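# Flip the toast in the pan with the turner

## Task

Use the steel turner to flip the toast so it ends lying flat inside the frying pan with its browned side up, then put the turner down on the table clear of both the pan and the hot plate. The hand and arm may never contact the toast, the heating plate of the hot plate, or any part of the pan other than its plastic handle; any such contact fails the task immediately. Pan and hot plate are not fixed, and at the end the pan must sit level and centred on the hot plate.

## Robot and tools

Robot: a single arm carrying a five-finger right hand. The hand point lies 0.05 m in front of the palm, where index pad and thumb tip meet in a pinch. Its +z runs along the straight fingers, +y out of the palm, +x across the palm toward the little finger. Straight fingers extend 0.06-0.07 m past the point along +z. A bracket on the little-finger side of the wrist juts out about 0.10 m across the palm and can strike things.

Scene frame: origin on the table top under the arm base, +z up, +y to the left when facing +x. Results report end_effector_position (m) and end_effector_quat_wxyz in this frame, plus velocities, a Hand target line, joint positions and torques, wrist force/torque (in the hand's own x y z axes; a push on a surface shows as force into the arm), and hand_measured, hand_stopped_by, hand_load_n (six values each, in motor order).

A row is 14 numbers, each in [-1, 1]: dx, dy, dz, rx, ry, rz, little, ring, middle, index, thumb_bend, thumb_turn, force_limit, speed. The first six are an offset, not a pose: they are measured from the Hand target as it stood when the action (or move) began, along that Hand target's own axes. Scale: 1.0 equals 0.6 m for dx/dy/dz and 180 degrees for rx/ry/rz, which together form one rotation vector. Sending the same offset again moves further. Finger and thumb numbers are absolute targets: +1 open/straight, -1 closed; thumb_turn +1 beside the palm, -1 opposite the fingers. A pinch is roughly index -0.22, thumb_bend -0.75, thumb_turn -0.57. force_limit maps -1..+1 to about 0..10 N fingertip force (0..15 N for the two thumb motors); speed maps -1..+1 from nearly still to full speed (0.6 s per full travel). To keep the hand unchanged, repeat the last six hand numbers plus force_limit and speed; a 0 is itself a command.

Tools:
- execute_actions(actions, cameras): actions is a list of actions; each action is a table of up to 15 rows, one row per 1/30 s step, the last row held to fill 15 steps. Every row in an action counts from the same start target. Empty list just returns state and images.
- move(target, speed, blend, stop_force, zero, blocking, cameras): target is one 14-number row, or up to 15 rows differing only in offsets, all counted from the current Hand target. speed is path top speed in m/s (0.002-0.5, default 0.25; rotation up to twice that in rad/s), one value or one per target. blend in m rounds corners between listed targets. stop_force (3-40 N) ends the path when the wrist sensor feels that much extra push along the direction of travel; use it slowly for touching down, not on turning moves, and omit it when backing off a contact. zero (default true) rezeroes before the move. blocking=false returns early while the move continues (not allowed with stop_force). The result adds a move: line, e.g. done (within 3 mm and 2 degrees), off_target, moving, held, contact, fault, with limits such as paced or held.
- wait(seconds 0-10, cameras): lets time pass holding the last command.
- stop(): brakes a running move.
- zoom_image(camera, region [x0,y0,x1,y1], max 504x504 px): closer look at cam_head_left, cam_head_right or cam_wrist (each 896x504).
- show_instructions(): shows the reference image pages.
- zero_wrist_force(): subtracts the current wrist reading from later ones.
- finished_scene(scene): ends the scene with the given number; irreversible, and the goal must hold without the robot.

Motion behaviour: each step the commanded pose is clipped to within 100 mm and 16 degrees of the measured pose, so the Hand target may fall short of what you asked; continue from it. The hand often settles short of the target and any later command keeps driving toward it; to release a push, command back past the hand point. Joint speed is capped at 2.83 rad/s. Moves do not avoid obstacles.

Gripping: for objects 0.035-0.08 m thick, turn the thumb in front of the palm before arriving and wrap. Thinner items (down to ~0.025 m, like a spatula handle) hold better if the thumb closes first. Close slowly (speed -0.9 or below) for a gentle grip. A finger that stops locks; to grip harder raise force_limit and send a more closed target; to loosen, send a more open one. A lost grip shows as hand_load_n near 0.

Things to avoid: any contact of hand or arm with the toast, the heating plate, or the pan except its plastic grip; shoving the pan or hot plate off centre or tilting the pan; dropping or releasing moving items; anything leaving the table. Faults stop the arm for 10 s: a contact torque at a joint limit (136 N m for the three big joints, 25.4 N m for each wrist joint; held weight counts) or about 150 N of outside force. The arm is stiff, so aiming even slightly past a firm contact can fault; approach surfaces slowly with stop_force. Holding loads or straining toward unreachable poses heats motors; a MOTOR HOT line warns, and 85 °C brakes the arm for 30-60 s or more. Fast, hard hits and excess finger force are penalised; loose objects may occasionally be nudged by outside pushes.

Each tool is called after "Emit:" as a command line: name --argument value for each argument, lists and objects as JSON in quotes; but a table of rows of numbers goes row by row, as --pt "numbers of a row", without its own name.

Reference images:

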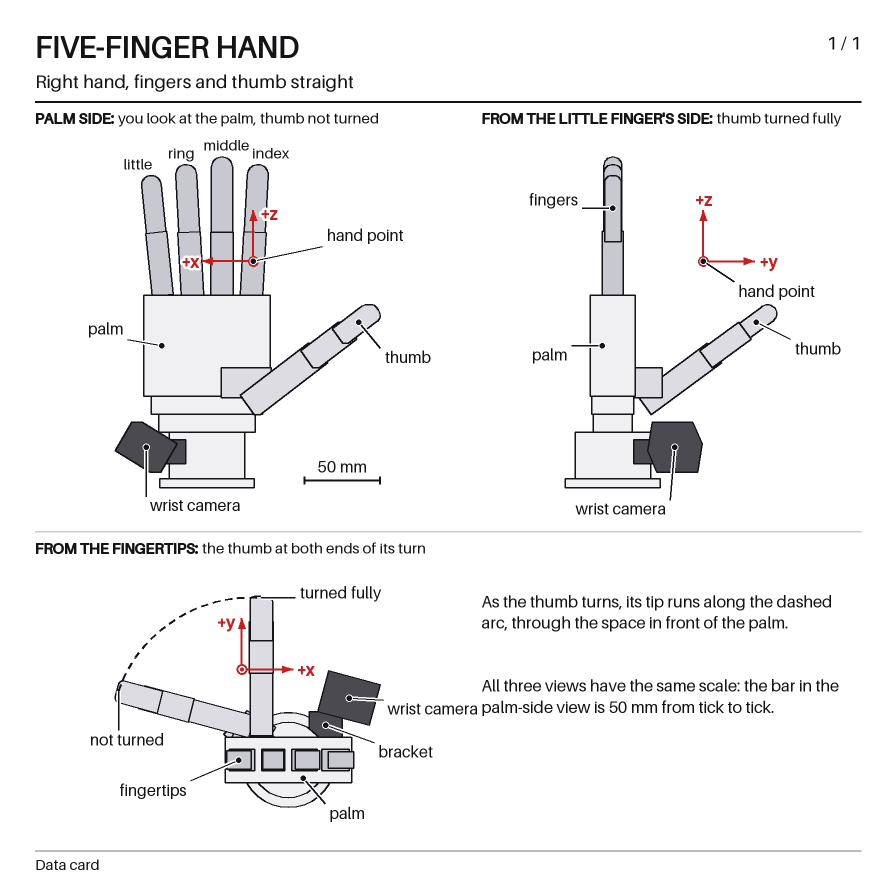

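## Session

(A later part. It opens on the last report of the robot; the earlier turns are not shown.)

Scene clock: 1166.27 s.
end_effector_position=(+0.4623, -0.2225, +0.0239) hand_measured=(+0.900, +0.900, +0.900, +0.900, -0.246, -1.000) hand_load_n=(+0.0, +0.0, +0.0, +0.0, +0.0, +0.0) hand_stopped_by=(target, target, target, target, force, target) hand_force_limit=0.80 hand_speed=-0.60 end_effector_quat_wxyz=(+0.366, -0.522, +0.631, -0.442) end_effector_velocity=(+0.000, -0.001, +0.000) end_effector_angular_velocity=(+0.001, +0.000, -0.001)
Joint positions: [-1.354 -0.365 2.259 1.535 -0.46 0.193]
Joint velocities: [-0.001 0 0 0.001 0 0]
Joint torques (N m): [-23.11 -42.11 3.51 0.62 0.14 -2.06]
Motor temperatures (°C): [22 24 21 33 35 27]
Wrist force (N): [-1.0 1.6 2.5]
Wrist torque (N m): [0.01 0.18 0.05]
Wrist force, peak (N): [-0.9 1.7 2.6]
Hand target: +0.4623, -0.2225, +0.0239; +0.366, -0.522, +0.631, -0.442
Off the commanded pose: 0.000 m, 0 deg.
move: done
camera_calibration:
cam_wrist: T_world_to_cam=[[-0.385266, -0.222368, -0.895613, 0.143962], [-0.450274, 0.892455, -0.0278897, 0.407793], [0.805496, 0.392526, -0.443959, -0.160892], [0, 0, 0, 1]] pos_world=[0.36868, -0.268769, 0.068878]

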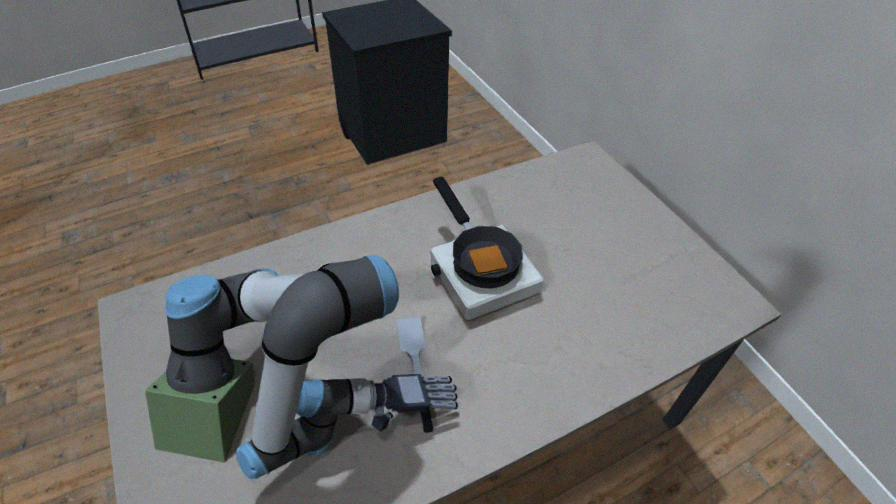

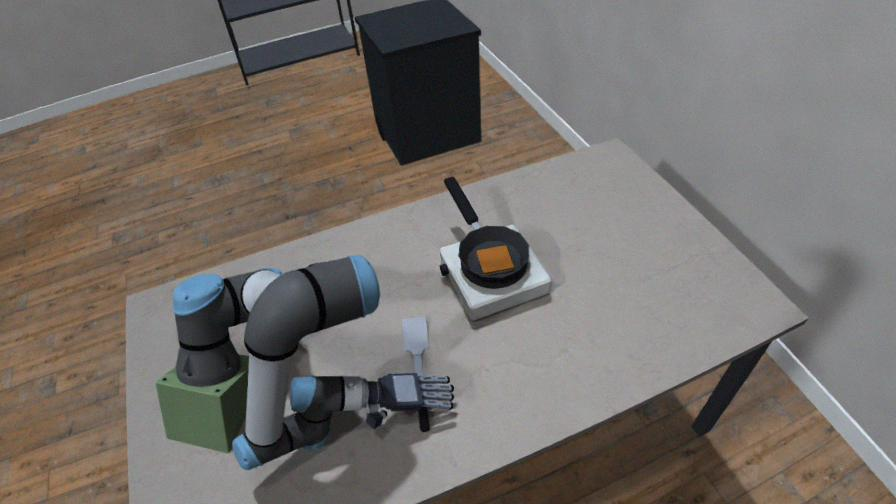

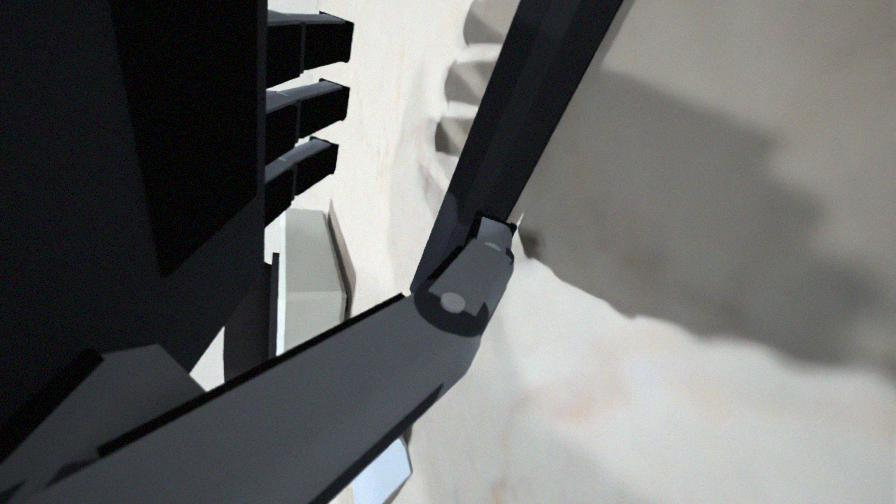

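Emit:
move --pt "0.016 0.005 -0.085 0 0 0 0.9 0.9 0.9 0.9 -0.26 -1 0.8 -0.6" --pt "0.016 -0.285 -0.19 0 0 0 0.9 0.9 0.9 0.9 -0.26 -1 0.8 -0.6" --speed '[0.05,0.12]'

Emit:
zoom_image --camera "cam_head_left" --region '[370, 160, 560, 450]'

Emit:
zoom_image --camera "cam_head_right" --region '[430, 210, 560, 320]'

Scene clock: 1172.53 s.
end_effector_position=(+0.4126, -0.2229, +0.2237) hand_measured=(+0.900, +0.900, +0.900, +0.900, -0.246, -1.000) hand_load_n=(+0.0, +0.0, +0.0, +0.0, +0.0, +0.0) hand_stopped_by=(target, target, target, target, force, target) hand_force_limit=0.80 hand_speed=-0.60 end_effector_quat_wxyz=(+0.365, -0.522, +0.631, -0.442) end_effector_velocity=(+0.000, +0.000, +0.000) end_effector_angular_velocity=(+0.003, -0.001, -0.001)
Joint positions: [-1.726 -1.107 2.599 2.707 -0.146 -0.6]
Joint velocities: [0 0.001 0.001 -0.003 0.001 0.004]
Joint torques (N m): [-18.76 -1.31 -6.68 -4.08 2.62 2.44]
Motor temperatures (°C): [22 24 21 33 35 27]
Wrist force (N): [-0.7 1.7 1.8]
Wrist torque (N m): [0.08 0.14 0.03]
Wrist force, peak (N): [-0.8 1.7 3.0]
Hand target: +0.4125, -0.2229, +0.2237; +0.365, -0.522, +0.631, -0.442
Off the commanded pose: 0.000 m, 0 deg.
move: done
camera_calibration:
cam_wrist: T_world_to_cam=[[-0.385559, -0.222627, -0.895422, 0.303695], [-0.450224, 0.892475, -0.0280327, 0.391306], [0.805383, 0.392333, -0.444334, -0.0319025], [0, 0, 0, 1]] pos_world=[0.318962, -0.269103, 0.268729]

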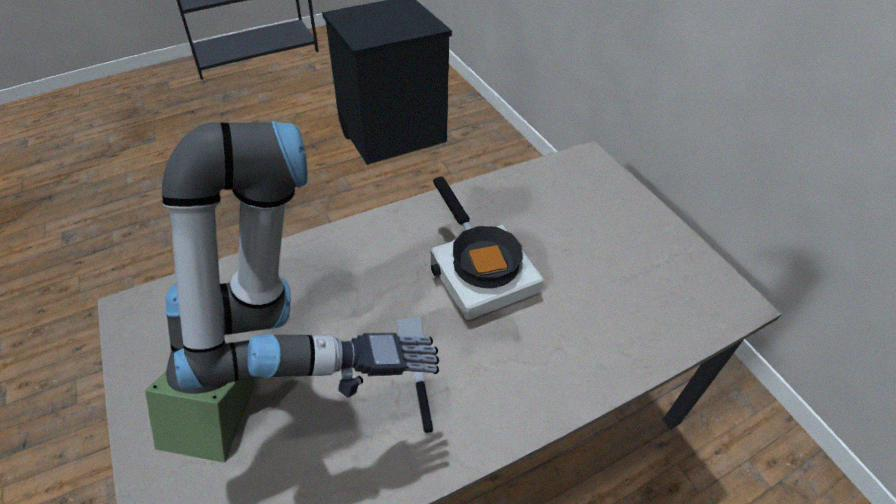

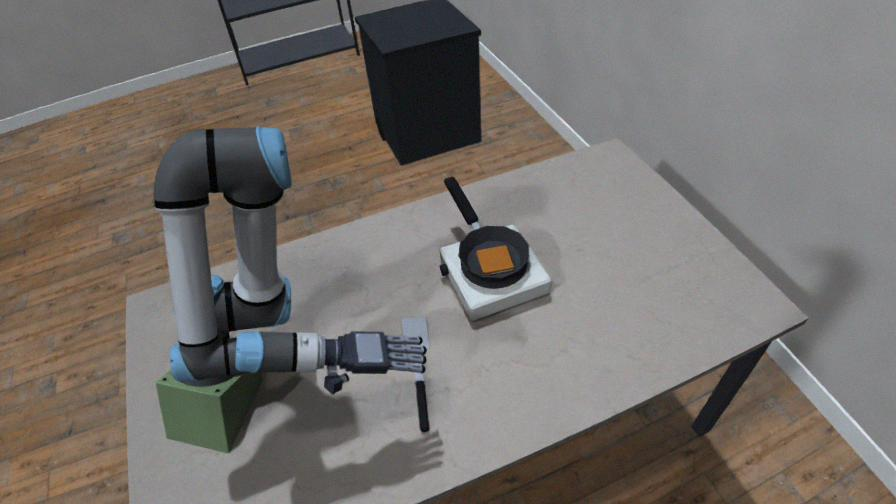

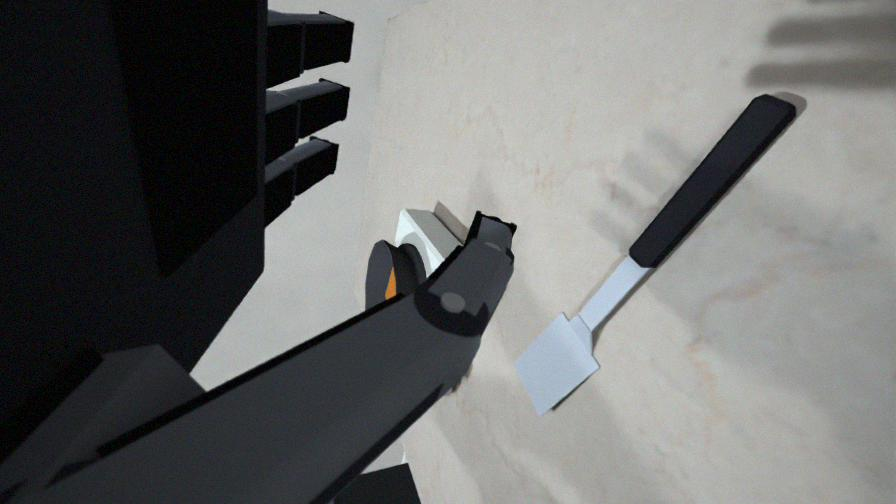

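Scaled by 1.738.

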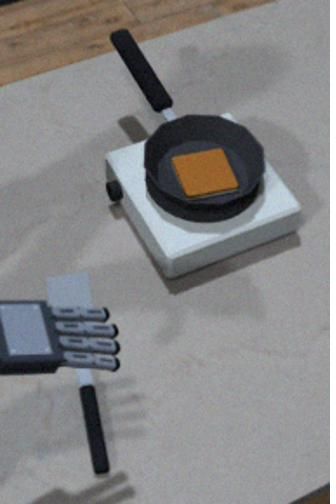

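Scaled by 3.877.

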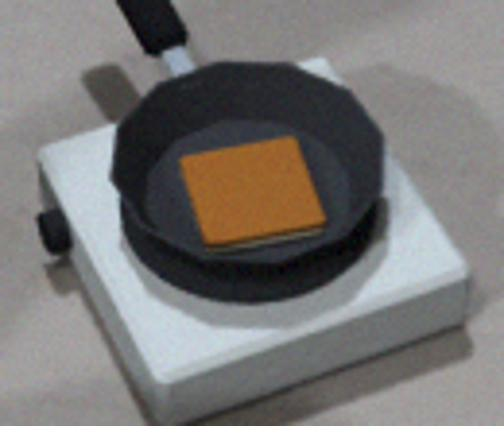

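Emit:
zoom_image --camera "cam_head_left" --region '[425, 215, 550, 325]'

Emit:
zoom_image --camera "cam_head_right" --region '[460, 225, 535, 295]'

Scaled by 4.032.

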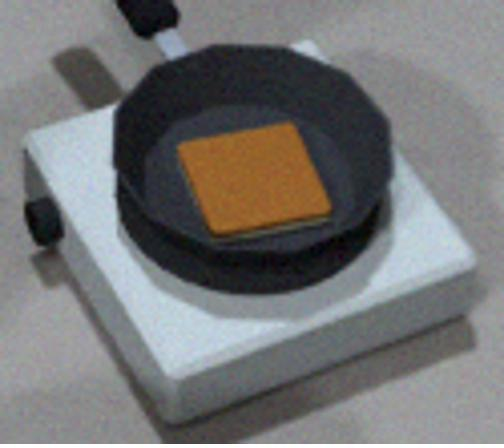

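Scaled by 6.720.

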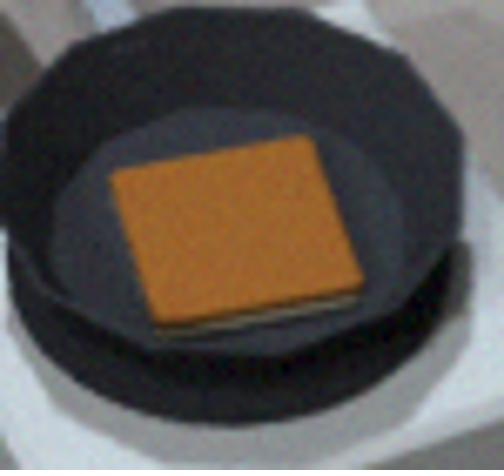

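Emit:
finished_scene --scene 2

The scene is finished: the task was done.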